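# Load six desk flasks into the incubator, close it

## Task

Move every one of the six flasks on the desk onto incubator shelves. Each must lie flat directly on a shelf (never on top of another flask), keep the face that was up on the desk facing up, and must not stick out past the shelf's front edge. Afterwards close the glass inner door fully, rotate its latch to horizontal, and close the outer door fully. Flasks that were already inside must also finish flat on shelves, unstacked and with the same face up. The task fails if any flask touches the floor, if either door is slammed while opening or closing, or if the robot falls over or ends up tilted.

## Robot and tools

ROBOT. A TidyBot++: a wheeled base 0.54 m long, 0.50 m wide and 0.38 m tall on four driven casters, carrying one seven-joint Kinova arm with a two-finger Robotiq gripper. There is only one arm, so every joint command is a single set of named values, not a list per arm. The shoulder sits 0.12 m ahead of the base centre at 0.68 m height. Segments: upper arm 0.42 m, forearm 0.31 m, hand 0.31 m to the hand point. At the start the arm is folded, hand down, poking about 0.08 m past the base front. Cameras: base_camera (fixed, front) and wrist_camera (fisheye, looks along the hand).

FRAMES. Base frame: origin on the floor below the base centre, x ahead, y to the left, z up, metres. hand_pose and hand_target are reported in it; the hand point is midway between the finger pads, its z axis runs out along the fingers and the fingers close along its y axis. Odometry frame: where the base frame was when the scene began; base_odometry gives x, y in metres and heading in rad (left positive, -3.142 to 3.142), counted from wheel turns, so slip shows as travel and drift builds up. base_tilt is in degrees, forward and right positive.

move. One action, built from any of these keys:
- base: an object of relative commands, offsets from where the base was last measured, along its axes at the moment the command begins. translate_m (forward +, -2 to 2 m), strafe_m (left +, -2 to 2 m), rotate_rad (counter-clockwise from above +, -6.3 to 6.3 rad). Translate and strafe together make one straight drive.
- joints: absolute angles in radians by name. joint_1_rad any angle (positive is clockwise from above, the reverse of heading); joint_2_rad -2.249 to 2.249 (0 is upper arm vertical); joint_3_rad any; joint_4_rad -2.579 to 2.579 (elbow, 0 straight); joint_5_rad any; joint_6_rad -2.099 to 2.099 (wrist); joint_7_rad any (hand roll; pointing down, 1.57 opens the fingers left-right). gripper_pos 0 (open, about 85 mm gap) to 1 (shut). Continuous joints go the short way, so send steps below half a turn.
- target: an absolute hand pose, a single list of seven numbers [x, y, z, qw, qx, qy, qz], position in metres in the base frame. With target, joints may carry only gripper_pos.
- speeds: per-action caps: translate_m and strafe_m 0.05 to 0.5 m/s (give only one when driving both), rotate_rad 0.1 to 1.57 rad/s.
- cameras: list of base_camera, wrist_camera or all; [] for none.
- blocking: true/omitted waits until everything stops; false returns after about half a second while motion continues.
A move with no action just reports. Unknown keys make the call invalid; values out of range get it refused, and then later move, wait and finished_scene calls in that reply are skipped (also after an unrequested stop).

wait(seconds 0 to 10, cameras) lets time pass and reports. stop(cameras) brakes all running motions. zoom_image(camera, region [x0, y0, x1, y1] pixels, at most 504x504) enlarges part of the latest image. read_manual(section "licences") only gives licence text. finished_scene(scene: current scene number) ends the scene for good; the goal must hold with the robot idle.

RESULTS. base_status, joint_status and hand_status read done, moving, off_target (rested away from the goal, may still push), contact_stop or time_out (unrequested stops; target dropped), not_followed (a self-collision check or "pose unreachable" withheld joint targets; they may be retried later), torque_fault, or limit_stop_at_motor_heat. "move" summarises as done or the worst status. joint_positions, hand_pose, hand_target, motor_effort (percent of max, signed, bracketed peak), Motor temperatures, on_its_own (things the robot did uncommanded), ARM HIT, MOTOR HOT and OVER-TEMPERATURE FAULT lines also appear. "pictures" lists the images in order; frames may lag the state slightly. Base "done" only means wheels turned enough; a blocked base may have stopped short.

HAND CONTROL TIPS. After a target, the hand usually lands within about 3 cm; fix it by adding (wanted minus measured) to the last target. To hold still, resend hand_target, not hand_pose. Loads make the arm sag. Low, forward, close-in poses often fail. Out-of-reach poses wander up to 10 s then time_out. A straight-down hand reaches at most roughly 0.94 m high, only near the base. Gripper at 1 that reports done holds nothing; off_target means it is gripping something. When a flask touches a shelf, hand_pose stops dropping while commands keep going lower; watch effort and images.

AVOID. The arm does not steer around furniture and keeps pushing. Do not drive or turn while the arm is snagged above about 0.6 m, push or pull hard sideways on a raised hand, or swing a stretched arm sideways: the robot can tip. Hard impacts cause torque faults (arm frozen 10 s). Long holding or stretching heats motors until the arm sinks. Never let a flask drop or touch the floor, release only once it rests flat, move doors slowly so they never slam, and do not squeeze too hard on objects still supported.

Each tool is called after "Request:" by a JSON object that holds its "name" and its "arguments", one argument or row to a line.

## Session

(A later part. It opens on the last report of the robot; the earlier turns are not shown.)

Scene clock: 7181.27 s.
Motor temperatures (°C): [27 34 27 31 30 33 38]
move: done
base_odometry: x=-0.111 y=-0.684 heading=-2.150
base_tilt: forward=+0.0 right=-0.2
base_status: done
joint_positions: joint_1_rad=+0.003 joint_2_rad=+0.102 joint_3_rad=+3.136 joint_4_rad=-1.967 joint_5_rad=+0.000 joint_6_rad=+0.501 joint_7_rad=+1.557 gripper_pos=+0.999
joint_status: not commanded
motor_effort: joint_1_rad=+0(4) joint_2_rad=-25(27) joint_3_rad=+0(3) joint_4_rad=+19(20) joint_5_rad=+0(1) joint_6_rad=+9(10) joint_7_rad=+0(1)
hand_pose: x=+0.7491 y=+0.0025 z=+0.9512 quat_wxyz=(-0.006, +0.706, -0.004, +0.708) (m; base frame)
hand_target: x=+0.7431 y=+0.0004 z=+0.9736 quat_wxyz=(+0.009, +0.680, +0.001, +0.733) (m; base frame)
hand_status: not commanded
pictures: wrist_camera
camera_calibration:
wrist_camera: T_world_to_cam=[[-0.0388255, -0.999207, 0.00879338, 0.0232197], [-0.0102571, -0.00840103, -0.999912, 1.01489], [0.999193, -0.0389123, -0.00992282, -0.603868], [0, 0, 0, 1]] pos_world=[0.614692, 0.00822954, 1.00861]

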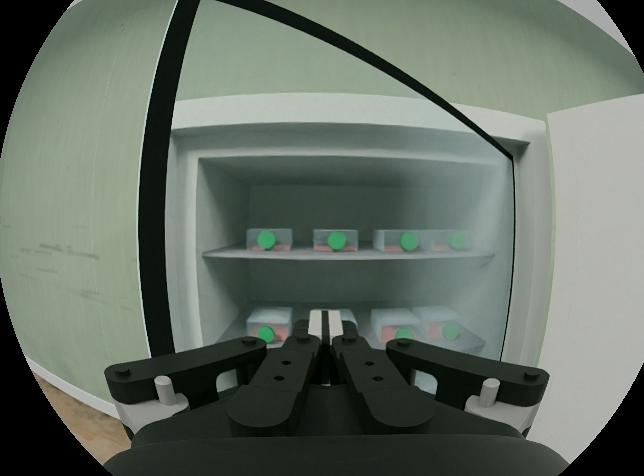

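Request:
{"name": "move", "arguments": {
  "base": {"strafe_m": 0.065, "translate_m": 0.1},
  "speeds": {"translate_m": 0.07},
  "cameras": ["wrist_camera"]
}}

Scene clock: 7189.70 s.
Motor temperatures (°C): [27 34 27 31 30 33 38]
move: done
base_odometry: x=-0.111 y=-0.804 heading=-2.150
base_tilt: forward=+0.0 right=-0.2
base_status: done
joint_positions: joint_1_rad=+0.003 joint_2_rad=+0.101 joint_3_rad=+3.137 joint_4_rad=-1.968 joint_5_rad=+0.000 joint_6_rad=+0.501 joint_7_rad=+1.557 gripper_pos=+0.999
joint_status: not commanded
motor_effort: joint_1_rad=+0(3) joint_2_rad=-24(27) joint_3_rad=+0(2) joint_4_rad=+19(21) joint_5_rad=-1(1) joint_6_rad=+9(9) joint_7_rad=+0(1)
hand_pose: x=+0.7487 y=+0.0022 z=+0.9515 quat_wxyz=(-0.006, +0.706, -0.004, +0.708) (m; base frame)
hand_target: x=+0.7431 y=+0.0004 z=+0.9736 quat_wxyz=(+0.009, +0.680, +0.001, +0.733) (m; base frame)
hand_status: not commanded
pictures: wrist_camera
camera_calibration:
wrist_camera: T_world_to_cam=[[-0.0394339, -0.999185, 0.00867052, 0.0234003], [-0.00965801, -0.00829573, -0.999919, 1.01482], [0.999176, -0.0395144, -0.009323, -0.604067], [0, 0, 0, 1]] pos_world=[0.614293, 0.00793056, 1.00891]

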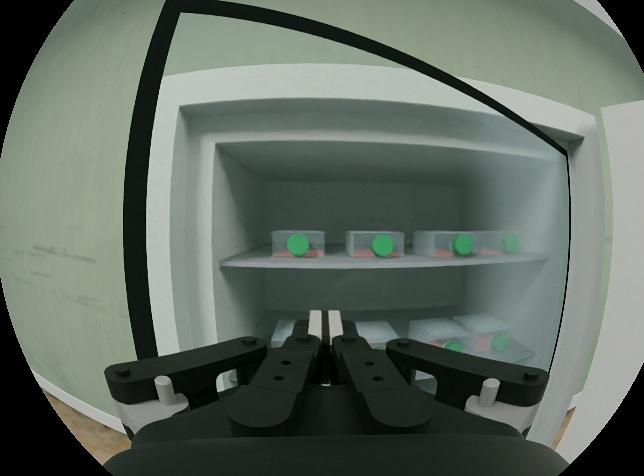

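Request:
{"name": "move", "arguments": {
  "base": {"strafe_m": 0.037, "translate_m": 0.11},
  "speeds": {"translate_m": 0.06},
  "cameras": ["base_camera", "wrist_camera"]
}}

Scene clock: 7198.03 s.
Motor temperatures (°C): [27 34 27 31 30 33 38]
move: done
base_odometry: x=-0.140 y=-0.916 heading=-2.150
base_tilt: forward=+0.0 right=-0.2
base_status: done
joint_positions: joint_1_rad=+0.003 joint_2_rad=+0.100 joint_3_rad=+3.137 joint_4_rad=-1.968 joint_5_rad=+0.000 joint_6_rad=+0.501 joint_7_rad=+1.557 gripper_pos=+0.999
joint_status: not commanded
motor_effort: joint_1_rad=+0(1) joint_2_rad=-25(27) joint_3_rad=+0(1) joint_4_rad=+19(21) joint_5_rad=-1(1) joint_6_rad=+9(10) joint_7_rad=-1(1)
hand_pose: x=+0.7484 y=+0.0022 z=+0.9517 quat_wxyz=(-0.006, +0.706, -0.004, +0.708) (m; base frame)
hand_target: x=+0.7431 y=+0.0004 z=+0.9736 quat_wxyz=(+0.009, +0.680, +0.001, +0.733) (m; base frame)
hand_status: not commanded
pictures: base_camera, wrist_camera
camera_calibration:
wrist_camera: T_world_to_cam=[[-0.0394373, -0.999185, 0.00865863, 0.0234017], [-0.00925787, -0.00829962, -0.999923, 1.01468], [0.999179, -0.0395144, -0.00892301, -0.604171], [0, 0, 0, 1]] pos_world=[0.613992, 0.00793057, 1.00901]

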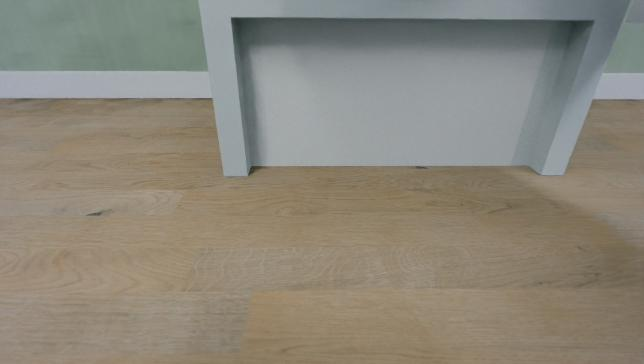

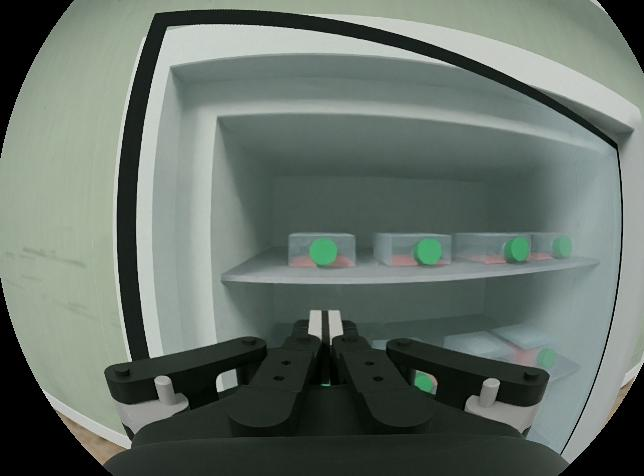

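Request:
{"name": "move", "arguments": {
  "base": {"translate_m": 0.08},
  "speeds": {"translate_m": 0.05},
  "cameras": ["wrist_camera"]
}}

Scene clock: 7211.93 s.
Motor temperatures (°C): [27 34 27 31 30 33 38]
move: done
base_odometry: x=-0.184 y=-0.983 heading=-2.150
base_tilt: forward=+0.0 right=-0.2
base_status: done
joint_positions: joint_1_rad=+0.003 joint_2_rad=+0.099 joint_3_rad=+3.137 joint_4_rad=-1.969 joint_5_rad=+0.000 joint_6_rad=+0.502 joint_7_rad=+1.557 gripper_pos=+0.999
joint_status: not commanded
motor_effort: joint_1_rad=+0(1) joint_2_rad=-24(28) joint_3_rad=+0(1) joint_4_rad=+19(21) joint_5_rad=+0(1) joint_6_rad=+9(10) joint_7_rad=+0(1)
hand_pose: x=+0.7482 y=+0.0022 z=+0.9518 quat_wxyz=(-0.006, +0.706, -0.004, +0.709) (m; base frame)
hand_target: x=+0.7431 y=+0.0004 z=+0.9736 quat_wxyz=(+0.009, +0.680, +0.001, +0.733) (m; base frame)
hand_status: not commanded
pictures: wrist_camera
camera_calibration:
wrist_camera: T_world_to_cam=[[-0.0394399, -0.999185, 0.00864292, 0.0234064], [-0.0089575, -0.00829576, -0.999925, 1.01459], [0.999182, -0.0395144, -0.00862302, -0.604174], [0, 0, 0, 1]] pos_world=[0.613691, 0.00793056, 1.00911]

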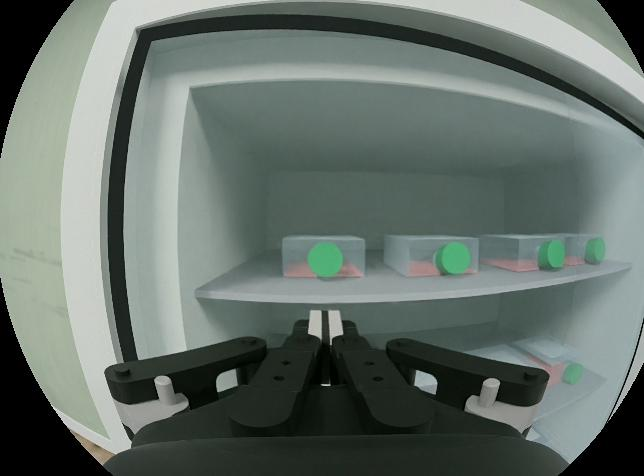

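Request:
{"name": "move", "arguments": {
  "base": {"translate_m": 0.03},
  "speeds": {"translate_m": 0.05},
  "cameras": ["wrist_camera"]
}}

Scene clock: 7221.17 s.
Motor temperatures (°C): [27 34 27 31 30 33 38]
move: done
base_odometry: x=-0.200 y=-1.008 heading=-2.150
base_tilt: forward=+0.0 right=-0.2
base_status: done
joint_positions: joint_1_rad=+0.003 joint_2_rad=+0.099 joint_3_rad=+3.137 joint_4_rad=-1.970 joint_5_rad=+0.000 joint_6_rad=+0.502 joint_7_rad=+1.557 gripper_pos=+0.999
joint_status: not commanded
motor_effort: joint_1_rad=+0(1) joint_2_rad=-25(27) joint_3_rad=+0(1) joint_4_rad=+19(21) joint_5_rad=+0(1) joint_6_rad=+9(10) joint_7_rad=+0(1)
hand_pose: x=+0.7481 y=+0.0022 z=+0.9515 quat_wxyz=(-0.006, +0.706, -0.004, +0.708) (m; base frame)
hand_target: x=+0.7431 y=+0.0004 z=+0.9736 quat_wxyz=(+0.009, +0.680, +0.001, +0.733) (m; base frame)
hand_status: not commanded
pictures: wrist_camera
camera_calibration:
wrist_camera: T_world_to_cam=[[-0.0394373, -0.999185, 0.00865863, 0.0233907], [-0.00925787, -0.00829962, -0.999923, 1.01458], [0.999179, -0.0395144, -0.00892301, -0.603872], [0, 0, 0, 1]] pos_world=[0.613692, 0.00793057, 1.00891]

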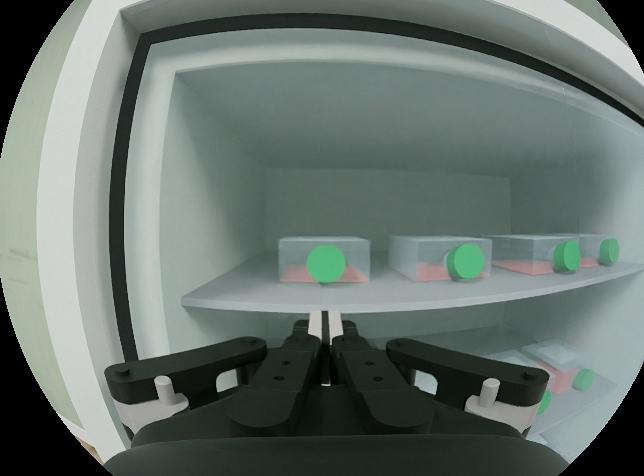

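Request:
{"name": "move", "arguments": {
  "base": {"translate_m": 0.02},
  "speeds": {"translate_m": 0.05},
  "cameras": ["wrist_camera"]
}}

Scene clock: 7225.97 s.
Motor temperatures (°C): [27 34 27 31 30 33 38]
move: done
base_odometry: x=-0.211 y=-1.025 heading=-2.149
base_tilt: forward=+0.0 right=-0.2
base_status: done
joint_positions: joint_1_rad=+0.003 joint_2_rad=+0.099 joint_3_rad=+3.137 joint_4_rad=-1.970 joint_5_rad=+0.000 joint_6_rad=+0.502 joint_7_rad=+1.557 gripper_pos=+0.999
joint_status: not commanded
motor_effort: joint_1_rad=+0(1) joint_2_rad=-24(28) joint_3_rad=+0(0) joint_4_rad=+19(21) joint_5_rad=+0(1) joint_6_rad=+9(10) joint_7_rad=-1(1)
hand_pose: x=+0.7481 y=+0.0022 z=+0.9513 quat_wxyz=(-0.006, +0.706, -0.004, +0.708) (m; base frame)
hand_target: x=+0.7431 y=+0.0004 z=+0.9736 quat_wxyz=(+0.009, +0.680, +0.001, +0.733) (m; base frame)
hand_status: not commanded
pictures: wrist_camera
camera_calibration:
wrist_camera: T_world_to_cam=[[-0.0394356, -0.999185, 0.00866264, 0.0233874], [-0.00945787, -0.00829574, -0.999921, 1.0145], [0.999177, -0.0395144, -0.00912301, -0.603672], [0, 0, 0, 1]] pos_world=[0.613692, 0.00793056, 1.00871]

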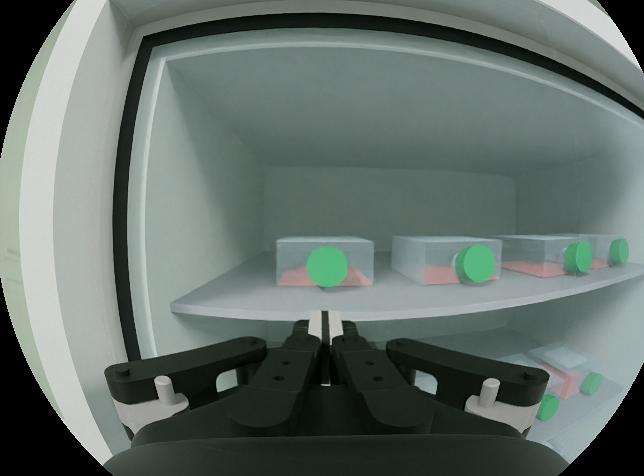

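Request:
{"name": "move", "arguments": {
  "base": {"translate_m": 0.015},
  "speeds": {"translate_m": 0.05},
  "cameras": ["wrist_camera"]
}}

Scene clock: 7230.70 s.
Motor temperatures (°C): [27 34 27 31 30 33 38]
move: done
base_odometry: x=-0.219 y=-1.038 heading=-2.149
base_tilt: forward=+0.0 right=-0.2
base_status: done
joint_positions: joint_1_rad=+0.003 joint_2_rad=+0.082 joint_3_rad=+3.137 joint_4_rad=-1.989 joint_5_rad=+0.000 joint_6_rad=+0.503 joint_7_rad=+1.557 gripper_pos=+0.999
joint_status: not commanded
motor_effort: joint_1_rad=+0(1) joint_2_rad=-20(26) joint_3_rad=+0(1) joint_4_rad=+22(25) joint_5_rad=-1(1) joint_6_rad=+9(10) joint_7_rad=-1(1)
hand_pose: x=+0.7407 y=+0.0022 z=+0.9512 quat_wxyz=(-0.006, +0.706, -0.004, +0.708) (m; base frame)
hand_target: x=+0.7431 y=+0.0004 z=+0.9736 quat_wxyz=(+0.009, +0.680, +0.001, +0.733) (m; base frame)
hand_status: not commanded
pictures: wrist_camera
camera_calibration:
wrist_camera: T_world_to_cam=[[-0.0394267, -0.999184, 0.00880586, 0.02295], [-0.0104626, -0.00839942, -0.99991, 1.01503], [0.999168, -0.0395153, -0.0101229, -0.595367], [0, 0, 0, 1]] pos_world=[0.606396, 0.00793089, 1.00871]

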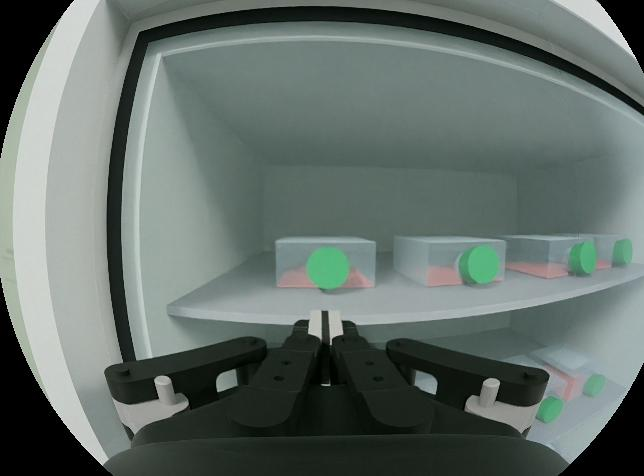

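Request:
{"name": "move", "arguments": {
  "base": {"translate_m": 0.01},
  "speeds": {"translate_m": 0.05},
  "cameras": ["base_camera"]
}}

Scene clock: 7237.73 s.
Motor temperatures (°C): [27 34 27 31 30 33 38]
move: done
base_odometry: x=-0.225 y=-1.046 heading=-2.149
base_tilt: forward=+0.0 right=-0.2
base_status: done
joint_positions: joint_1_rad=+0.003 joint_2_rad=+0.060 joint_3_rad=+3.137 joint_4_rad=-2.012 joint_5_rad=+0.000 joint_6_rad=+0.503 joint_7_rad=+1.557 gripper_pos=+0.999
joint_status: not commanded
motor_effort: joint_1_rad=-2(3) joint_2_rad=-17(21) joint_3_rad=-2(2) joint_4_rad=+25(28) joint_5_rad=+1(1) joint_6_rad=+11(12) joint_7_rad=+0(1)
hand_pose: x=+0.7312 y=+0.0023 z=+0.9510 quat_wxyz=(-0.006, +0.707, -0.004, +0.708) (m; base frame)
hand_target: x=+0.7431 y=+0.0004 z=+0.9736 quat_wxyz=(+0.009, +0.680, +0.001, +0.733) (m; base frame)
hand_status: not commanded
pictures: base_camera

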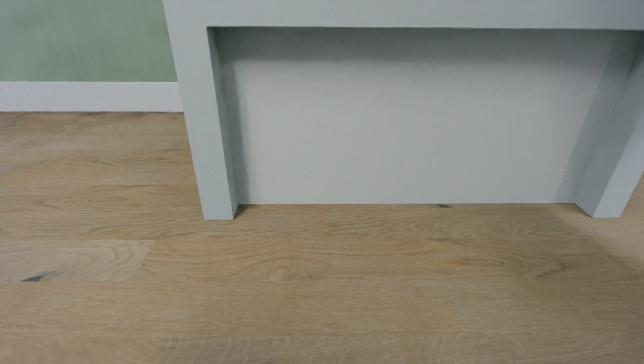

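Request:
{"name": "move", "arguments": {
  "base": {"translate_m": -0.2},
  "speeds": {"translate_m": 0.12},
  "cameras": ["wrist_camera"]
}}

Scene clock: 7265.03 s.
Motor temperatures (°C): [27 34 27 31 30 33 38]
move: done
base_odometry: x=-0.115 y=-0.879 heading=-2.148
base_tilt: forward=+0.0 right=-0.2
base_status: done
joint_positions: joint_1_rad=+0.003 joint_2_rad=+0.096 joint_3_rad=+3.137 joint_4_rad=-1.986 joint_5_rad=+0.000 joint_6_rad=+0.506 joint_7_rad=+1.557 gripper_pos=+0.999
joint_status: not commanded
motor_effort: joint_1_rad=+0(3) joint_2_rad=-24(27) joint_3_rad=+0(2) joint_4_rad=+19(25) joint_5_rad=-1(1) joint_6_rad=+9(10) joint_7_rad=+0(1)
hand_pose: x=+0.7446 y=+0.0022 z=+0.9454 quat_wxyz=(-0.006, +0.709, -0.004, +0.705) (m; base frame)
hand_target: x=+0.7431 y=+0.0004 z=+0.9736 quat_wxyz=(+0.009, +0.680, +0.001, +0.733) (m; base frame)
hand_status: not commanded
pictures: wrist_camera
camera_calibration:
wrist_camera: T_world_to_cam=[[-0.0393571, -0.999184, 0.00910172, 0.022824], [-0.0180672, -0.00839569, -0.999802, 1.01473], [0.999062, -0.0395137, -0.0177221, -0.592044], [0, 0, 0, 1]] pos_world=[0.61072, 0.00793087, 1.00382]

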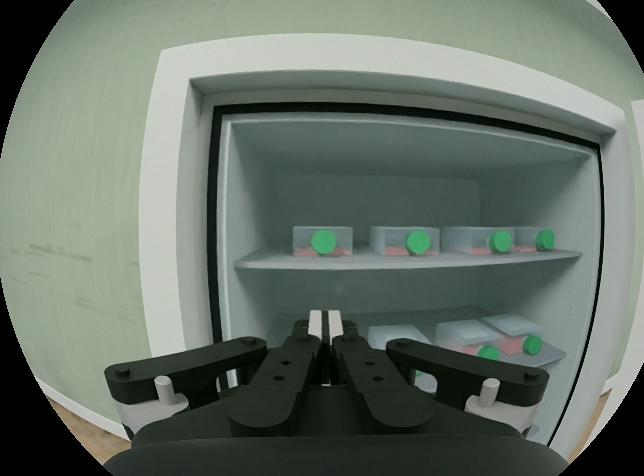

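Request:
{"name": "move", "arguments": {
  "base": {"strafe_m": 0.1},
  "joints": {"joint_2_rad": 0.505, "joint_4_rad": -2.333, "joint_6_rad": 1.334, "gripper_pos": 0.0},
  "speeds": {"strafe_m": 0.1},
  "cameras": ["base_camera", "wrist_camera"]
}}

Scene clock: 7281.57 s.
Motor temperatures (°C): [27 34 27 31 30 33 38]
move: done
base_odometry: x=-0.031 y=-0.933 heading=-2.149
base_tilt: forward=+0.0 right=-0.2
base_status: done
joint_positions: joint_1_rad=+0.002 joint_2_rad=+0.504 joint_3_rad=+3.137 joint_4_rad=-2.314 joint_5_rad=+0.000 joint_6_rad=+1.254 joint_7_rad=+1.557 gripper_pos=+0.000
joint_status: all done
motor_effort: joint_1_rad=+0(4) joint_2_rad=-30(33) joint_3_rad=+0(3) joint_4_rad=+10(20) joint_5_rad=+0(1) joint_6_rad=+9(11) joint_7_rad=+0(1)
hand_pose: x=+0.7333 y=+0.0025 z=+0.7541 quat_wxyz=(-0.007, +0.705, -0.005, +0.709) (m; base frame)
hand_target: x=+0.7269 y=-0.0053 z=+0.7708 quat_wxyz=(+0.022, +0.683, +0.002, +0.730) (m; base frame)
hand_status: not commanded
pictures: base_camera, wrist_camera
camera_calibration:
wrist_camera: T_world_to_cam=[[-0.0387518, -0.999228, 0.00645557, 0.0259837], [-0.00667016, -0.00620161, -0.999959, 0.815121], [0.999227, -0.0387932, -0.00642469, -0.592795], [0, 0, 0, 1]] pos_world=[0.59878, 0.00802226, 0.811111]

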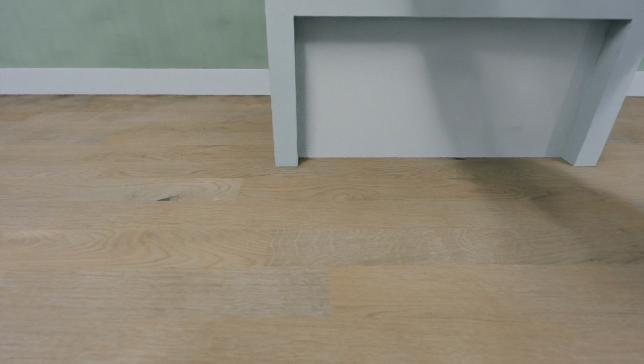

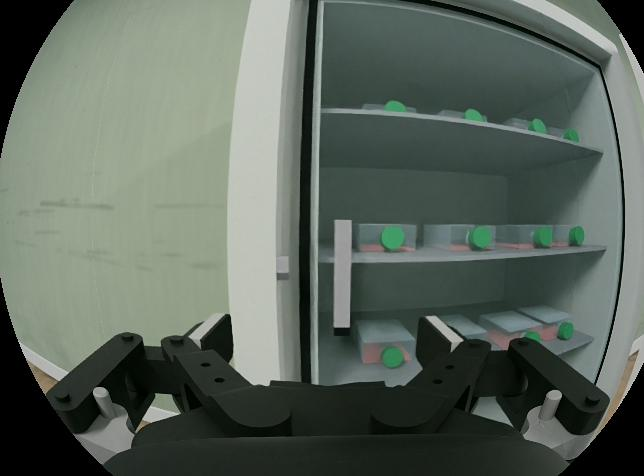

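Request:
{"name": "move", "arguments": {
  "base": {"strafe_m": -0.018, "translate_m": 0.1},
  "speeds": {"translate_m": 0.1},
  "cameras": ["wrist_camera"]
}}

Scene clock: 7328.17 s.
Motor temperatures (°C): [27 34 27 30 30 33 38]
move: done
base_odometry: x=-0.101 y=-1.007 heading=-2.148
base_tilt: forward=+0.1 right=-0.2
base_status: done
joint_positions: joint_1_rad=+0.002 joint_2_rad=+0.506 joint_3_rad=+3.137 joint_4_rad=-2.319 joint_5_rad=+0.000 joint_6_rad=+1.258 joint_7_rad=+1.557 gripper_pos=+0.000
joint_status: not commanded
motor_effort: joint_1_rad=+0(1) joint_2_rad=-29(31) joint_3_rad=-1(1) joint_4_rad=+10(11) joint_5_rad=+0(1) joint_6_rad=+9(10) joint_7_rad=+0(1)
hand_pose: x=+0.7321 y=+0.0025 z=+0.7522 quat_wxyz=(-0.007, +0.706, -0.005, +0.708) (m; base frame)
hand_target: x=+0.7269 y=-0.0053 z=+0.7708 quat_wxyz=(+0.022, +0.683, +0.002, +0.730) (m; base frame)
hand_status: not commanded
pictures: wrist_camera
camera_calibration:
wrist_camera: T_world_to_cam=[[-0.0387336, -0.999228, 0.00656406, 0.025853], [-0.00947197, -0.00620154, -0.999936, 0.815176], [0.999205, -0.0387933, -0.00922445, -0.589435], [0, 0, 0, 1]] pos_world=[0.597689, 0.00802226, 0.809517]

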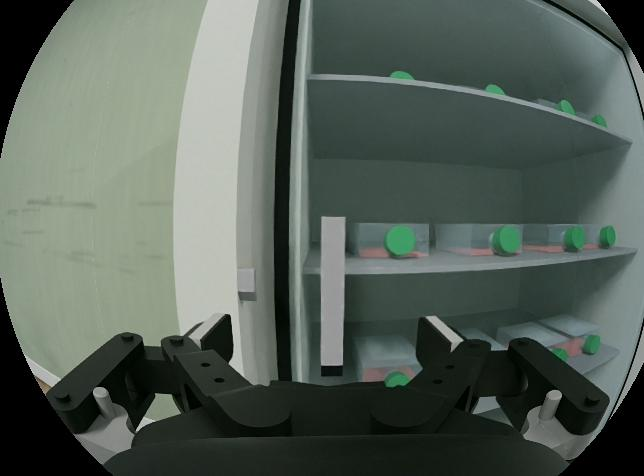

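Request:
{"name": "move", "arguments": {
  "base": {"strafe_m": -0.006, "translate_m": 0.07},
  "speeds": {"translate_m": 0.08},
  "cameras": ["base_camera", "wrist_camera"]
}}

Scene clock: 7339.87 s.
Motor temperatures (°C): [27 34 27 30 30 33 38]
move: done
base_odometry: x=-0.144 y=-1.063 heading=-2.149
base_tilt: forward=+0.1 right=-0.2
base_status: done
joint_positions: joint_1_rad=+0.002 joint_2_rad=+0.508 joint_3_rad=+3.137 joint_4_rad=-2.321 joint_5_rad=+0.000 joint_6_rad=+1.259 joint_7_rad=+1.557 gripper_pos=+0.000
joint_status: not commanded
motor_effort: joint_1_rad=+0(1) joint_2_rad=-29(31) joint_3_rad=+0(1) joint_4_rad=+10(11) joint_5_rad=+0(1) joint_6_rad=+9(9) joint_7_rad=+0(1)
hand_pose: x=+0.7316 y=+0.0025 z=+0.7509 quat_wxyz=(-0.007, +0.707, -0.005, +0.708) (m; base frame)
hand_target: x=+0.7269 y=-0.0053 z=+0.7708 quat_wxyz=(+0.022, +0.683, +0.002, +0.730) (m; base frame)
hand_status: not commanded
pictures: base_camera, wrist_camera
camera_calibration:
wrist_camera: T_world_to_cam=[[-0.0387183, -0.999228, 0.00665312, 0.0257664], [-0.0117734, -0.00620147, -0.999911, 0.815633], [0.999181, -0.0387932, -0.0115242, -0.587277], [0, 0, 0, 1]] pos_world=[0.597397, 0.00802226, 0.808622]

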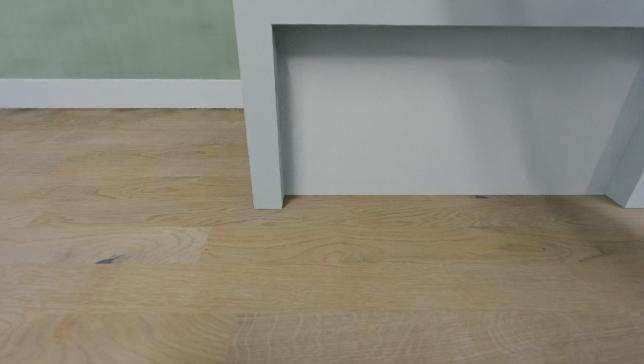

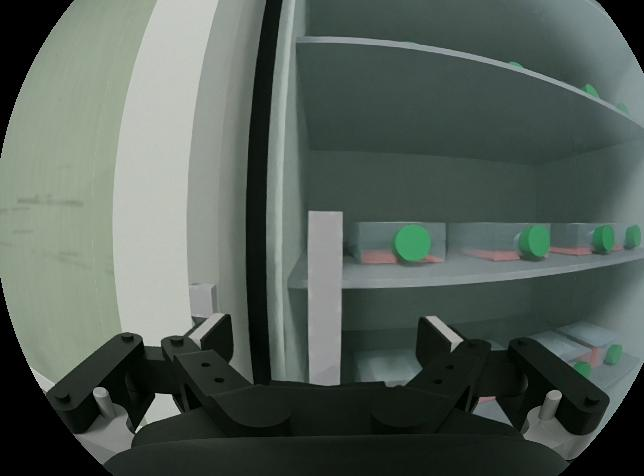

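Request:
{"name": "move", "arguments": {
  "joints": {"gripper_pos": 0.88},
  "cameras": ["wrist_camera"]
}}

Scene clock: 7355.43 s.
Motor temperatures (°C): [27 34 27 30 30 33 38]
move: done
base_odometry: x=-0.144 y=-1.063 heading=-2.149
base_tilt: forward=+0.1 right=-0.2
base_status: not commanded
joint_positions: joint_1_rad=+0.002 joint_2_rad=+0.508 joint_3_rad=+3.137 joint_4_rad=-2.321 joint_5_rad=+0.000 joint_6_rad=+1.259 joint_7_rad=+1.557 gripper_pos=+0.880
joint_status: all done
motor_effort: joint_1_rad=+0(1) joint_2_rad=-30(30) joint_3_rad=+0(1) joint_4_rad=+10(10) joint_5_rad=+0(1) joint_6_rad=+9(9) joint_7_rad=+0(1)
hand_pose: x=+0.7316 y=+0.0025 z=+0.7510 quat_wxyz=(-0.007, +0.707, -0.005, +0.708) (m; base frame)
hand_target: x=+0.7269 y=-0.0053 z=+0.7708 quat_wxyz=(+0.022, +0.683, +0.002, +0.730) (m; base frame)
hand_status: not commanded
pictures: wrist_camera
camera_calibration:
wrist_camera: T_world_to_cam=[[-0.0387189, -0.999228, 0.00664925, 0.025766], [-0.0116733, -0.00620147, -0.999913, 0.815573], [0.999182, -0.0387932, -0.0114242, -0.587259], [0, 0, 0, 1]] pos_world=[0.597296, 0.00802226, 0.808622]

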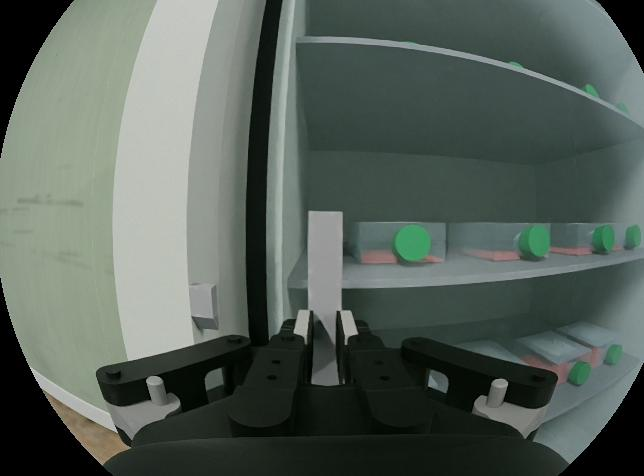

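Request:
{"name": "move", "arguments": {
  "joints": {"gripper_pos": 0.5},
  "cameras": []
}}

Request:
{"name": "move", "arguments": {
  "base": {"translate_m": 0.02},
  "speeds": {"translate_m": 0.05},
  "cameras": ["wrist_camera"]
}}

Request:
{"name": "move", "arguments": {
  "joints": {"gripper_pos": 0.84},
  "cameras": ["wrist_camera"]
}}

Scene clock: 7386.27 s.
Motor temperatures (°C): [27 34 27 30 30 33 38]
move: done
base_odometry: x=-0.144 y=-1.063 heading=-2.149
base_tilt: forward=+0.0 right=-0.2
base_status: not commanded
joint_positions: joint_1_rad=+0.002 joint_2_rad=+0.508 joint_3_rad=+3.137 joint_4_rad=-2.321 joint_5_rad=+0.000 joint_6_rad=+1.259 joint_7_rad=+1.557 gripper_pos=+0.500
joint_status: all done
motor_effort: joint_1_rad=+0(1) joint_2_rad=-29(30) joint_3_rad=+0(1) joint_4_rad=+10(10) joint_5_rad=-1(1) joint_6_rad=+9(9) joint_7_rad=+0(1)
hand_pose: x=+0.7316 y=+0.0025 z=+0.7510 quat_wxyz=(-0.007, +0.707, -0.005, +0.708) (m; base frame)
hand_target: x=+0.7269 y=-0.0053 z=+0.7708 quat_wxyz=(+0.022, +0.683, +0.002, +0.730) (m; base frame)
hand_status: not commanded
pictures: none
No camera images: "cameras" was empty.

Scene clock: 7387.13 s.
Motor temperatures (°C): [27 34 27 30 30 33 38]
move: done
base_odometry: x=-0.156 y=-1.079 heading=-2.149
base_tilt: forward=+0.0 right=-0.2
base_status: done
joint_positions: joint_1_rad=+0.002 joint_2_rad=+0.508 joint_3_rad=+3.137 joint_4_rad=-2.321 joint_5_rad=+0.000 joint_6_rad=+1.259 joint_7_rad=+1.557 gripper_pos=+0.500
joint_status: not commanded
motor_effort: joint_1_rad=+0(1) joint_2_rad=-29(33) joint_3_rad=+0(1) joint_4_rad=+10(11) joint_5_rad=-1(1) joint_6_rad=+9(9) joint_7_rad=-1(1)
hand_pose: x=+0.7316 y=+0.0025 z=+0.7509 quat_wxyz=(-0.007, +0.707, -0.005, +0.708) (m; base frame)
hand_target: x=+0.7269 y=-0.0053 z=+0.7708 quat_wxyz=(+0.022, +0.683, +0.002, +0.730) (m; base frame)
hand_status: not commanded
pictures: wrist_camera
camera_calibration:
wrist_camera: T_world_to_cam=[[-0.0387189, -0.999228, 0.00665306, 0.0257636], [-0.0116735, -0.00620528, -0.999913, 0.815473], [0.999182, -0.0387932, -0.0114242, -0.58726], [0, 0, 0, 1]] pos_world=[0.597296, 0.00802227, 0.808522]

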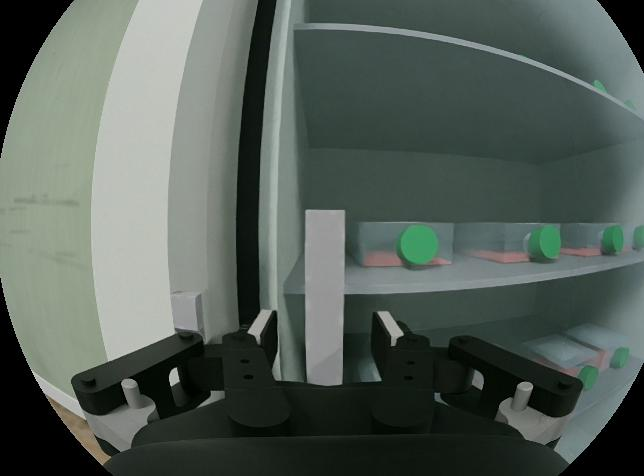

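Scene clock: 7387.87 s.
Motor temperatures (°C): [27 34 27 30 30 33 38]
move: done
base_odometry: x=-0.156 y=-1.079 heading=-2.149
base_tilt: forward=+0.0 right=-0.2
base_status: not commanded
joint_positions: joint_1_rad=+0.002 joint_2_rad=+0.508 joint_3_rad=+3.136 joint_4_rad=-2.321 joint_5_rad=+0.000 joint_6_rad=+1.260 joint_7_rad=+1.557 gripper_pos=+0.833
joint_status: all done
motor_effort: joint_1_rad=+1(1) joint_2_rad=-29(30) joint_3_rad=+1(1) joint_4_rad=+10(11) joint_5_rad=-1(2) joint_6_rad=+9(9) joint_7_rad=-1(1)
hand_pose: x=+0.7315 y=+0.0027 z=+0.7509 quat_wxyz=(-0.007, +0.707, -0.005, +0.708) (m; base frame)
hand_target: x=+0.7269 y=-0.0053 z=+0.7708 quat_wxyz=(+0.022, +0.683, +0.002, +0.730) (m; base frame)
hand_status: not commanded
pictures: wrist_camera
camera_calibration:
wrist_camera: T_world_to_cam=[[-0.0384176, -0.999235, 0.00724799, 0.0252999], [-0.0116941, -0.00680327, -0.999908, 0.815484], [0.999193, -0.0384989, -0.0114238, -0.58716], [0, 0, 0, 1]] pos_world=[0.597195, 0.00822352, 0.808519]

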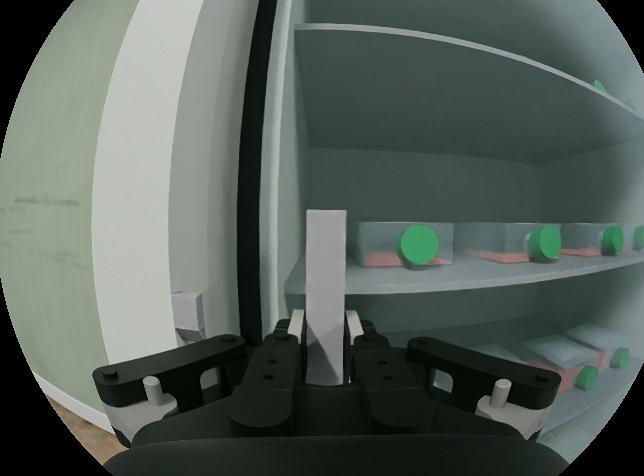

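Request:
{"name": "move", "arguments": {
  "joints": {"gripper_pos": 0.88},
  "cameras": []
}}

Request:
{"name": "move", "arguments": {
  "joints": {"joint_7_rad": 1.15},
  "cameras": ["wrist_camera"]
}}

Scene clock: 7418.47 s.
Motor temperatures (°C): [27 34 27 30 30 33 38]
move: done
base_odometry: x=-0.156 y=-1.079 heading=-2.149
base_tilt: forward=+0.1 right=-0.2
base_status: not commanded
joint_positions: joint_1_rad=+0.002 joint_2_rad=+0.508 joint_3_rad=+3.136 joint_4_rad=-2.322 joint_5_rad=+0.000 joint_6_rad=+1.261 joint_7_rad=+1.557 gripper_pos=+0.854
joint_status: all done
motor_effort: joint_1_rad=+1(1) joint_2_rad=-30(30) joint_3_rad=+1(1) joint_4_rad=+10(12) joint_5_rad=-2(2) joint_6_rad=+9(10) joint_7_rad=-1(1)
hand_pose: x=+0.7312 y=+0.0027 z=+0.7509 quat_wxyz=(-0.007, +0.706, -0.005, +0.708) (m; base frame)
hand_target: x=+0.7269 y=-0.0053 z=+0.7708 quat_wxyz=(+0.022, +0.683, +0.002, +0.730) (m; base frame)
hand_status: not commanded
pictures: none
No camera images: "cameras" was empty.

Scene clock: 7419.60 s.
Motor temperatures (°C): [27 34 27 30 30 33 38]
move: done
base_odometry: x=-0.156 y=-1.079 heading=-2.149
base_tilt: forward=+0.0 right=-0.2
base_status: not commanded
joint_positions: joint_1_rad=+0.002 joint_2_rad=+0.508 joint_3_rad=+3.136 joint_4_rad=-2.322 joint_5_rad=-0.001 joint_6_rad=+1.261 joint_7_rad=+1.200 gripper_pos=+0.854
joint_status: all done
motor_effort: joint_1_rad=-3(3) joint_2_rad=-31(31) joint_3_rad=-3(3) joint_4_rad=+11(12) joint_5_rad=+1(2) joint_6_rad=+10(11) joint_7_rad=+0(2)
hand_pose: x=+0.7312 y=+0.0021 z=+0.7508 quat_wxyz=(-0.132, +0.694, -0.131, +0.695) (m; base frame)
hand_target: x=+0.7269 y=-0.0053 z=+0.7708 quat_wxyz=(-0.148, +0.665, -0.157, +0.715) (m; base frame)
hand_status: not commanded
pictures: wrist_camera
camera_calibration:
wrist_camera: T_world_to_cam=[[-0.0397088, -0.938255, -0.343659, 0.288951], [-0.011875, 0.344349, -0.938767, 0.768903], [0.999141, -0.0331963, -0.0248155, -0.576793], [0, 0, 0, 1]] pos_world=[0.596902, -0.0128093, 0.806807]

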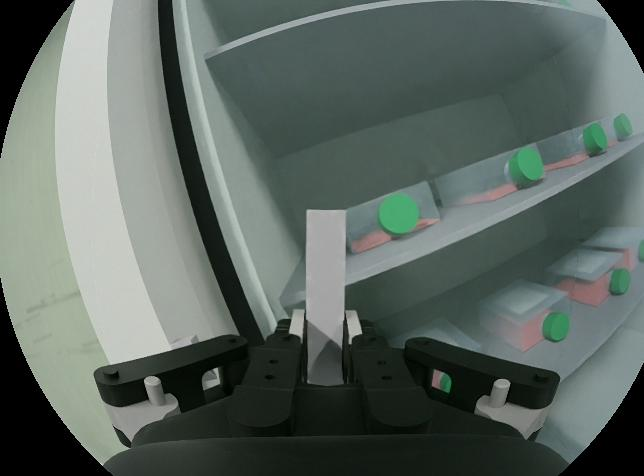

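Request:
{"name": "move", "arguments": {
  "joints": {"joint_7_rad": 0.75},
  "cameras": []
}}

Request:
{"name": "move", "arguments": {
  "joints": {"joint_7_rad": 0.35},
  "cameras": ["wrist_camera"]
}}

Scene clock: 7425.23 s.
Motor temperatures (°C): [27 34 27 30 30 33 38]
move: done
base_odometry: x=-0.156 y=-1.079 heading=-2.149
base_tilt: forward=+0.0 right=-0.2
base_status: not commanded
joint_positions: joint_1_rad=+0.002 joint_2_rad=+0.508 joint_3_rad=+3.136 joint_4_rad=-2.322 joint_5_rad=-0.004 joint_6_rad=+1.261 joint_7_rad=+0.812 gripper_pos=+0.854
joint_status: all done
motor_effort: joint_1_rad=-5(5) joint_2_rad=-31(32) joint_3_rad=-4(4) joint_4_rad=+11(12) joint_5_rad=+3(3) joint_6_rad=+11(12) joint_7_rad=+0(1)
hand_pose: x=+0.7312 y=+0.0014 z=+0.7503 quat_wxyz=(-0.263, +0.656, -0.263, +0.657) (m; base frame)
hand_target: x=+0.7269 y=-0.0053 z=+0.7708 quat_wxyz=(-0.287, +0.621, -0.286, +0.671) (m; base frame)
hand_status: not commanded
pictures: none
No camera images: "cameras" was empty.

Scene clock: 7426.40 s.
Motor temperatures (°C): [27 34 27 30 30 33 38]
move: done
base_odometry: x=-0.156 y=-1.079 heading=-2.149
base_tilt: forward=+0.0 right=-0.2
base_status: not commanded
joint_positions: joint_1_rad=+0.003 joint_2_rad=+0.510 joint_3_rad=+3.136 joint_4_rad=-2.323 joint_5_rad=-0.004 joint_6_rad=+1.261 joint_7_rad=+0.411 gripper_pos=+0.854
joint_status: all done
motor_effort: joint_1_rad=-5(5) joint_2_rad=-32(33) joint_3_rad=-4(4) joint_4_rad=+11(12) joint_5_rad=+3(4) joint_6_rad=+11(12) joint_7_rad=+0(1)
hand_pose: x=+0.7312 y=+0.0009 z=+0.7494 quat_wxyz=(-0.388, +0.591, -0.389, +0.591) (m; base frame)
hand_target: x=+0.7269 y=-0.0053 z=+0.7708 quat_wxyz=(-0.415, +0.551, -0.403, +0.601) (m; base frame)
hand_status: not commanded
pictures: wrist_camera
camera_calibration:
wrist_camera: T_world_to_cam=[[-0.0427378, -0.417166, -0.907825, 0.711866], [-0.0112257, 0.908798, -0.417085, 0.37612], [0.999023, -0.00763432, -0.043523, -0.562818], [0, 0, 0, 1]] pos_world=[0.596914, -0.0491472, 0.778628]

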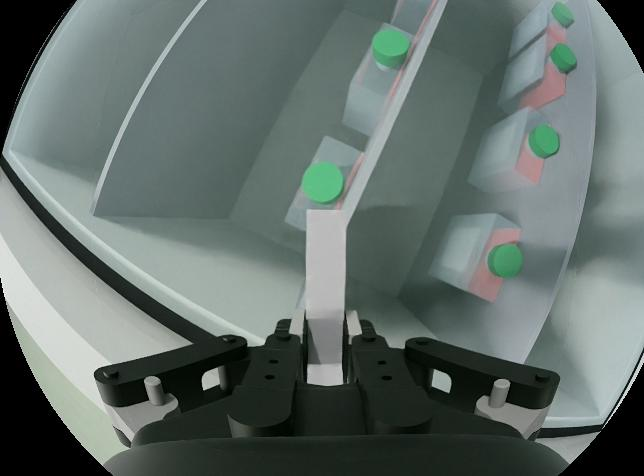

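Request:
{"name": "move", "arguments": {
  "joints": {"joint_7_rad": 0.12},
  "cameras": []
}}

Request:
{"name": "move", "arguments": {
  "joints": {"joint_7_rad": -0.03},
  "cameras": ["wrist_camera"]
}}

Scene clock: 7433.50 s.
Motor temperatures (°C): [27 34 27 30 30 33 38]
move: done
base_odometry: x=-0.156 y=-1.079 heading=-2.149
base_tilt: forward=+0.1 right=-0.2
base_status: not commanded
joint_positions: joint_1_rad=+0.003 joint_2_rad=+0.511 joint_3_rad=+3.136 joint_4_rad=-2.323 joint_5_rad=-0.004 joint_6_rad=+1.261 joint_7_rad=+0.164 gripper_pos=+0.854
joint_status: all done
motor_effort: joint_1_rad=-5(5) joint_2_rad=-32(33) joint_3_rad=-4(4) joint_4_rad=+11(12) joint_5_rad=+3(4) joint_6_rad=+12(12) joint_7_rad=+0(1)
hand_pose: x=+0.7312 y=+0.0007 z=+0.7488 quat_wxyz=(-0.457, +0.538, -0.460, +0.539) (m; base frame)
hand_target: x=+0.7269 y=-0.0053 z=+0.7708 quat_wxyz=(-0.481, +0.501, -0.464, +0.549) (m; base frame)
hand_status: not commanded
pictures: none
No camera images: "cameras" was empty.

Scene clock: 7434.10 s.
Motor temperatures (°C): [27 34 27 30 30 33 38]
move: done
base_odometry: x=-0.156 y=-1.079 heading=-2.149
base_tilt: forward=+0.0 right=-0.2
base_status: not commanded
joint_positions: joint_1_rad=+0.003 joint_2_rad=+0.511 joint_3_rad=+3.136 joint_4_rad=-2.323 joint_5_rad=-0.004 joint_6_rad=+1.261 joint_7_rad=+0.007 gripper_pos=+0.854
joint_status: all done
motor_effort: joint_1_rad=-5(5) joint_2_rad=-32(33) joint_3_rad=-4(4) joint_4_rad=+12(12) joint_5_rad=+3(4) joint_6_rad=+11(12) joint_7_rad=+0(1)
hand_pose: x=+0.7310 y=+0.0006 z=+0.7484 quat_wxyz=(-0.498, +0.501, -0.501, +0.501) (m; base frame)
hand_target: x=+0.7269 y=-0.0053 z=+0.7708 quat_wxyz=(-0.521, +0.465, -0.500, +0.512) (m; base frame)
hand_status: not commanded
pictures: wrist_camera
camera_calibration:
wrist_camera: T_world_to_cam=[[-0.0439064, -0.0261913, -0.998692, 0.779422], [-0.0104536, 0.999614, -0.0257559, 0.0824029], [0.998981, 0.00930909, -0.0441632, -0.562207], [0, 0, 0, 1]] pos_world=[0.596717, -0.0567234, 0.755696]

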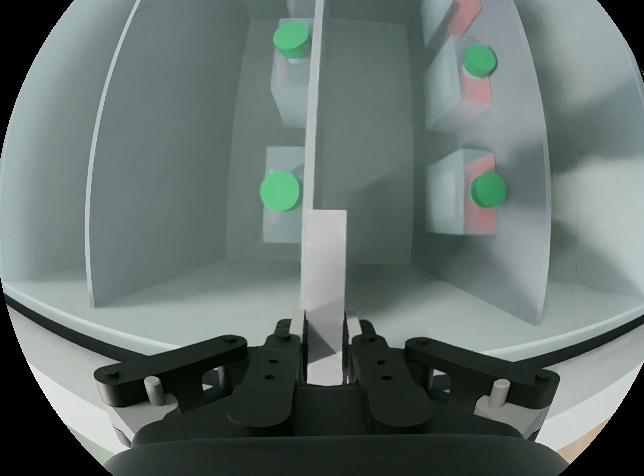

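Request:
{"name": "move", "arguments": {
  "joints": {"gripper_pos": 0.4},
  "cameras": []
}}

Request:
{"name": "move", "arguments": {
  "base": {"translate_m": -0.15},
  "speeds": {"translate_m": 0.1},
  "cameras": ["wrist_camera"]
}}

Request:
{"name": "move", "arguments": {
  "joints": {"joint_7_rad": 1.556},
  "cameras": ["wrist_camera"]
}}

Scene clock: 7446.30 s.
Motor temperatures (°C): [27 34 27 30 30 33 38]
move: done
base_odometry: x=-0.156 y=-1.079 heading=-2.149
base_tilt: forward=+0.0 right=-0.2
base_status: not commanded
joint_positions: joint_1_rad=+0.001 joint_2_rad=+0.511 joint_3_rad=+3.135 joint_4_rad=-2.323 joint_5_rad=-0.004 joint_6_rad=+1.267 joint_7_rad=+0.007 gripper_pos=+0.400
joint_status: all done
motor_effort: joint_1_rad=+0(5) joint_2_rad=-30(31) joint_3_rad=+0(4) joint_4_rad=+10(12) joint_5_rad=+0(4) joint_6_rad=+9(11) joint_7_rad=+0(0)
hand_pose: x=+0.7310 y=+0.0025 z=+0.7501 quat_wxyz=(-0.500, +0.500, -0.499, +0.501) (m; base frame)
hand_target: x=+0.7269 y=-0.0053 z=+0.7708 quat_wxyz=(-0.521, +0.465, -0.500, +0.512) (m; base frame)
hand_status: not commanded
pictures: none
No camera images: "cameras" was empty.

Scene clock: 7448.37 s.
Motor temperatures (°C): [27 34 27 30 30 33 38]
move: done
base_odometry: x=-0.074 y=-0.954 heading=-2.149
base_tilt: forward=+0.0 right=-0.2
base_status: done
joint_positions: joint_1_rad=+0.001 joint_2_rad=+0.512 joint_3_rad=+3.135 joint_4_rad=-2.324 joint_5_rad=-0.004 joint_6_rad=+1.267 joint_7_rad=+0.007 gripper_pos=+0.400
joint_status: not commanded
motor_effort: joint_1_rad=+0(2) joint_2_rad=-29(32) joint_3_rad=-1(1) joint_4_rad=+10(11) joint_5_rad=-1(1) joint_6_rad=+9(10) joint_7_rad=+0(1)
hand_pose: x=+0.7309 y=+0.0025 z=+0.7495 quat_wxyz=(-0.500, +0.500, -0.499, +0.501) (m; base frame)
hand_target: x=+0.7269 y=-0.0053 z=+0.7708 quat_wxyz=(-0.521, +0.465, -0.500, +0.512) (m; base frame)
hand_status: not commanded
pictures: wrist_camera
camera_calibration:
wrist_camera: T_world_to_cam=[[-0.039331, -0.0255113, -0.998901, 0.777412], [-0.0135077, 0.999596, -0.0249972, 0.0821746], [0.999135, 0.0125097, -0.0396597, -0.565508], [0, 0, 0, 1]] pos_world=[0.596705, -0.0552343, 0.756183]

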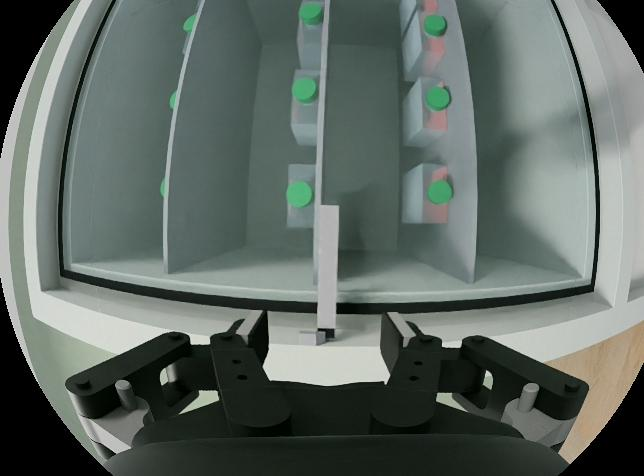

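Scene clock: 7450.50 s.
Motor temperatures (°C): [27 34 27 30 30 33 38]
move: done
base_odometry: x=-0.074 y=-0.954 heading=-2.149
base_tilt: forward=-0.1 right=-0.2
base_status: not commanded
joint_positions: joint_1_rad=+0.001 joint_2_rad=+0.512 joint_3_rad=+3.135 joint_4_rad=-2.324 joint_5_rad=-0.004 joint_6_rad=+1.267 joint_7_rad=+1.494 gripper_pos=+0.400
joint_status: all done
motor_effort: joint_1_rad=+0(1) joint_2_rad=-30(30) joint_3_rad=-1(1) joint_4_rad=+9(10) joint_5_rad=-1(1) joint_6_rad=+9(10) joint_7_rad=-1(1)
hand_pose: x=+0.7309 y=+0.0025 z=+0.7495 quat_wxyz=(-0.029, +0.706, -0.028, +0.707) (m; base frame)
hand_target: x=+0.7269 y=-0.0053 z=+0.7708 quat_wxyz=(-0.001, +0.683, -0.020, +0.730) (m; base frame)
hand_status: not commanded
pictures: wrist_camera
camera_calibration:
wrist_camera: T_world_to_cam=[[-0.0405613, -0.997509, -0.0577091, 0.0753923], [-0.011418, 0.0582156, -0.998239, 0.812547], [0.999112, -0.0398309, -0.0137509, -0.584788], [0, 0, 0, 1]] pos_world=[0.596604, 0.0046089, 0.807425]

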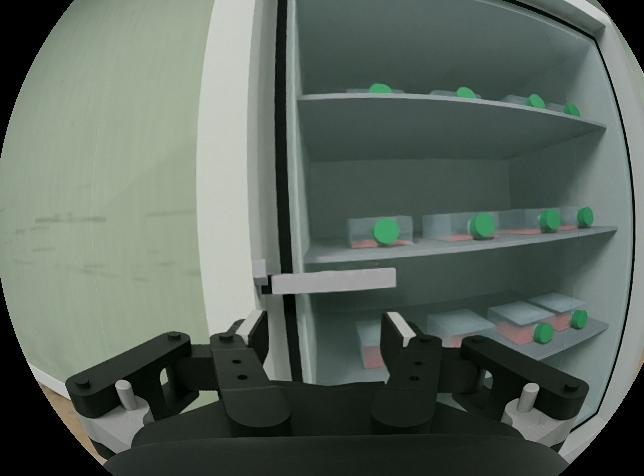

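Request:
{"name": "zoom_image", "arguments": {
  "camera": "wrist_camera",
  "region": [200, 220, 420, 340]
}}

Scaled by 2.291.

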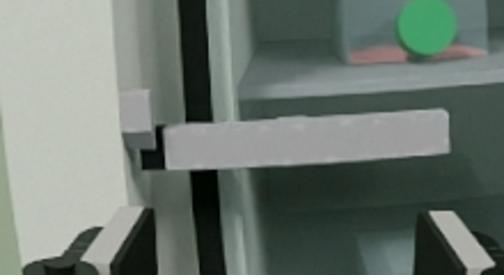

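Request:
{"name": "move", "arguments": {
  "base": {"translate_m": -0.7},
  "joints": {"joint_7_rad": 1.62, "gripper_pos": 1.0},
  "speeds": {"translate_m": 0.3},
  "cameras": []
}}

Request:
{"name": "move", "arguments": {
  "joints": {"joint_2_rad": 0.0, "joint_4_rad": -1.55, "joint_6_rad": -0.065},
  "cameras": ["all"]
}}

Scene clock: 7512.13 s.
Motor temperatures (°C): [27 34 27 30 30 33 38]
move: done
base_odometry: x=+0.309 y=-0.367 heading=-2.148
base_tilt: forward=+0.0 right=-0.2
base_status: done
joint_positions: joint_1_rad=+0.001 joint_2_rad=+0.512 joint_3_rad=+3.135 joint_4_rad=-2.325 joint_5_rad=-0.004 joint_6_rad=+1.267 joint_7_rad=+1.569 gripper_pos=+0.999
joint_status: all done
motor_effort: joint_1_rad=+0(1) joint_2_rad=-29(32) joint_3_rad=+0(1) joint_4_rad=+10(11) joint_5_rad=+0(1) joint_6_rad=+9(10) joint_7_rad=-1(1)
hand_pose: x=+0.7308 y=+0.0025 z=+0.7491 quat_wxyz=(-0.002, +0.707, -0.002, +0.707) (m; base frame)
hand_target: x=+0.7269 y=-0.0053 z=+0.7708 quat_wxyz=(+0.023, +0.683, +0.002, +0.730) (m; base frame)
hand_status: not commanded
pictures: none
No camera images: "cameras" was empty.

Scene clock: 7514.63 s.
Motor temperatures (°C): [27 34 27 30 30 33 38]
move: done
base_odometry: x=+0.309 y=-0.367 heading=-2.148
base_tilt: forward=+0.0 right=-0.2
base_status: not commanded
joint_positions: joint_1_rad=+0.001 joint_2_rad=+0.015 joint_3_rad=+3.135 joint_4_rad=-1.568 joint_5_rad=-0.004 joint_6_rad=+0.017 joint_7_rad=+1.569 gripper_pos=+0.999
joint_status: all done
motor_effort: joint_1_rad=+0(1) joint_2_rad=-23(34) joint_3_rad=+0(1) joint_4_rad=+22(22) joint_5_rad=+0(1) joint_6_rad=+9(10) joint_7_rad=+0(2)
hand_pose: x=+0.7507 y=+0.0045 z=+1.1004 quat_wxyz=(-0.004, +0.705, +0.000, +0.709) (m; base frame)
hand_target: x=+0.7441 y=+0.0075 z=+1.0954 quat_wxyz=(+0.001, +0.722, +0.009, +0.691) (m; base frame)
hand_status: not commanded
pictures: base_camera, wrist_camera
camera_calibration:
wrist_camera: T_world_to_cam=[[-0.0361585, -0.999193, 0.0174974, 0.0122706], [-0.00784559, -0.0172245, -0.999821, 1.16226], [0.999315, -0.0362893, -0.00721644, -0.607025], [0, 0, 0, 1]] pos_world=[0.616171, 0.0102516, 1.15746]

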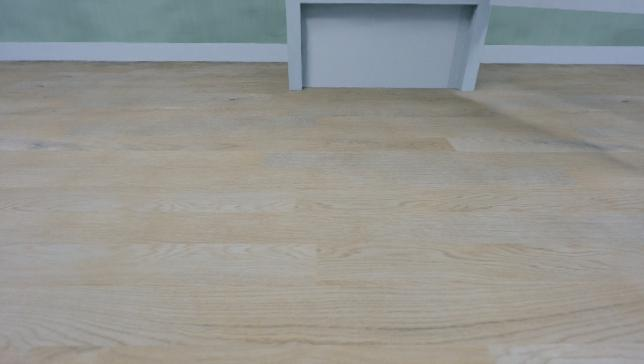

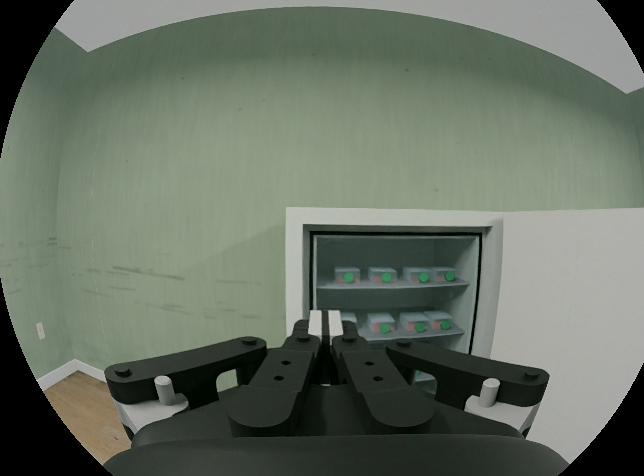

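Request:
{"name": "move", "arguments": {
  "base": {"translate_m": -0.1, "strafe_m": -0.6},
  "speeds": {"strafe_m": 0.25},
  "cameras": ["wrist_camera"]
}}

Scene clock: 7532.00 s.
Motor temperatures (°C): [27 34 27 30 30 33 38]
move: done
base_odometry: x=-0.139 y=+0.044 heading=-2.149
base_tilt: forward=+0.0 right=-0.2
base_status: done
joint_positions: joint_1_rad=+0.001 joint_2_rad=+0.015 joint_3_rad=+3.135 joint_4_rad=-1.568 joint_5_rad=-0.004 joint_6_rad=+0.014 joint_7_rad=+1.569 gripper_pos=+0.999
joint_status: not commanded
motor_effort: joint_1_rad=+0(3) joint_2_rad=-23(24) joint_3_rad=+0(3) joint_4_rad=+21(22) joint_5_rad=+0(1) joint_6_rad=+10(10) joint_7_rad=-2(2)
hand_pose: x=+0.7507 y=+0.0048 z=+1.0994 quat_wxyz=(-0.004, +0.706, +0.000, +0.708) (m; base frame)
hand_target: x=+0.7441 y=+0.0075 z=+1.0954 quat_wxyz=(+0.001, +0.722, +0.009, +0.691) (m; base frame)
hand_status: not commanded
pictures: wrist_camera
camera_calibration:
wrist_camera: T_world_to_cam=[[-0.0356993, -0.999207, 0.0176195, 0.0120634], [-0.0112401, -0.0172281, -0.999788, 1.16373], [0.999299, -0.0358898, -0.0106161, -0.603292], [0, 0, 0, 1]] pos_world=[0.61638, 0.0104507, 1.15687]

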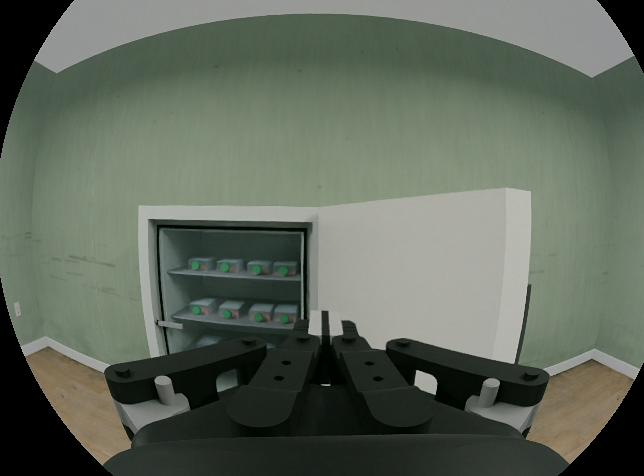

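Request:
{"name": "zoom_image", "arguments": {
  "camera": "wrist_camera",
  "region": [440, 160, 600, 380]
}}

Scaled by 2.291.

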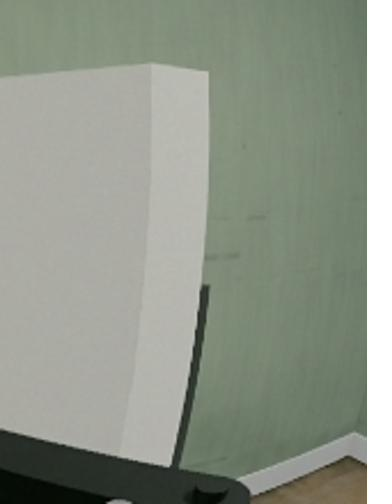

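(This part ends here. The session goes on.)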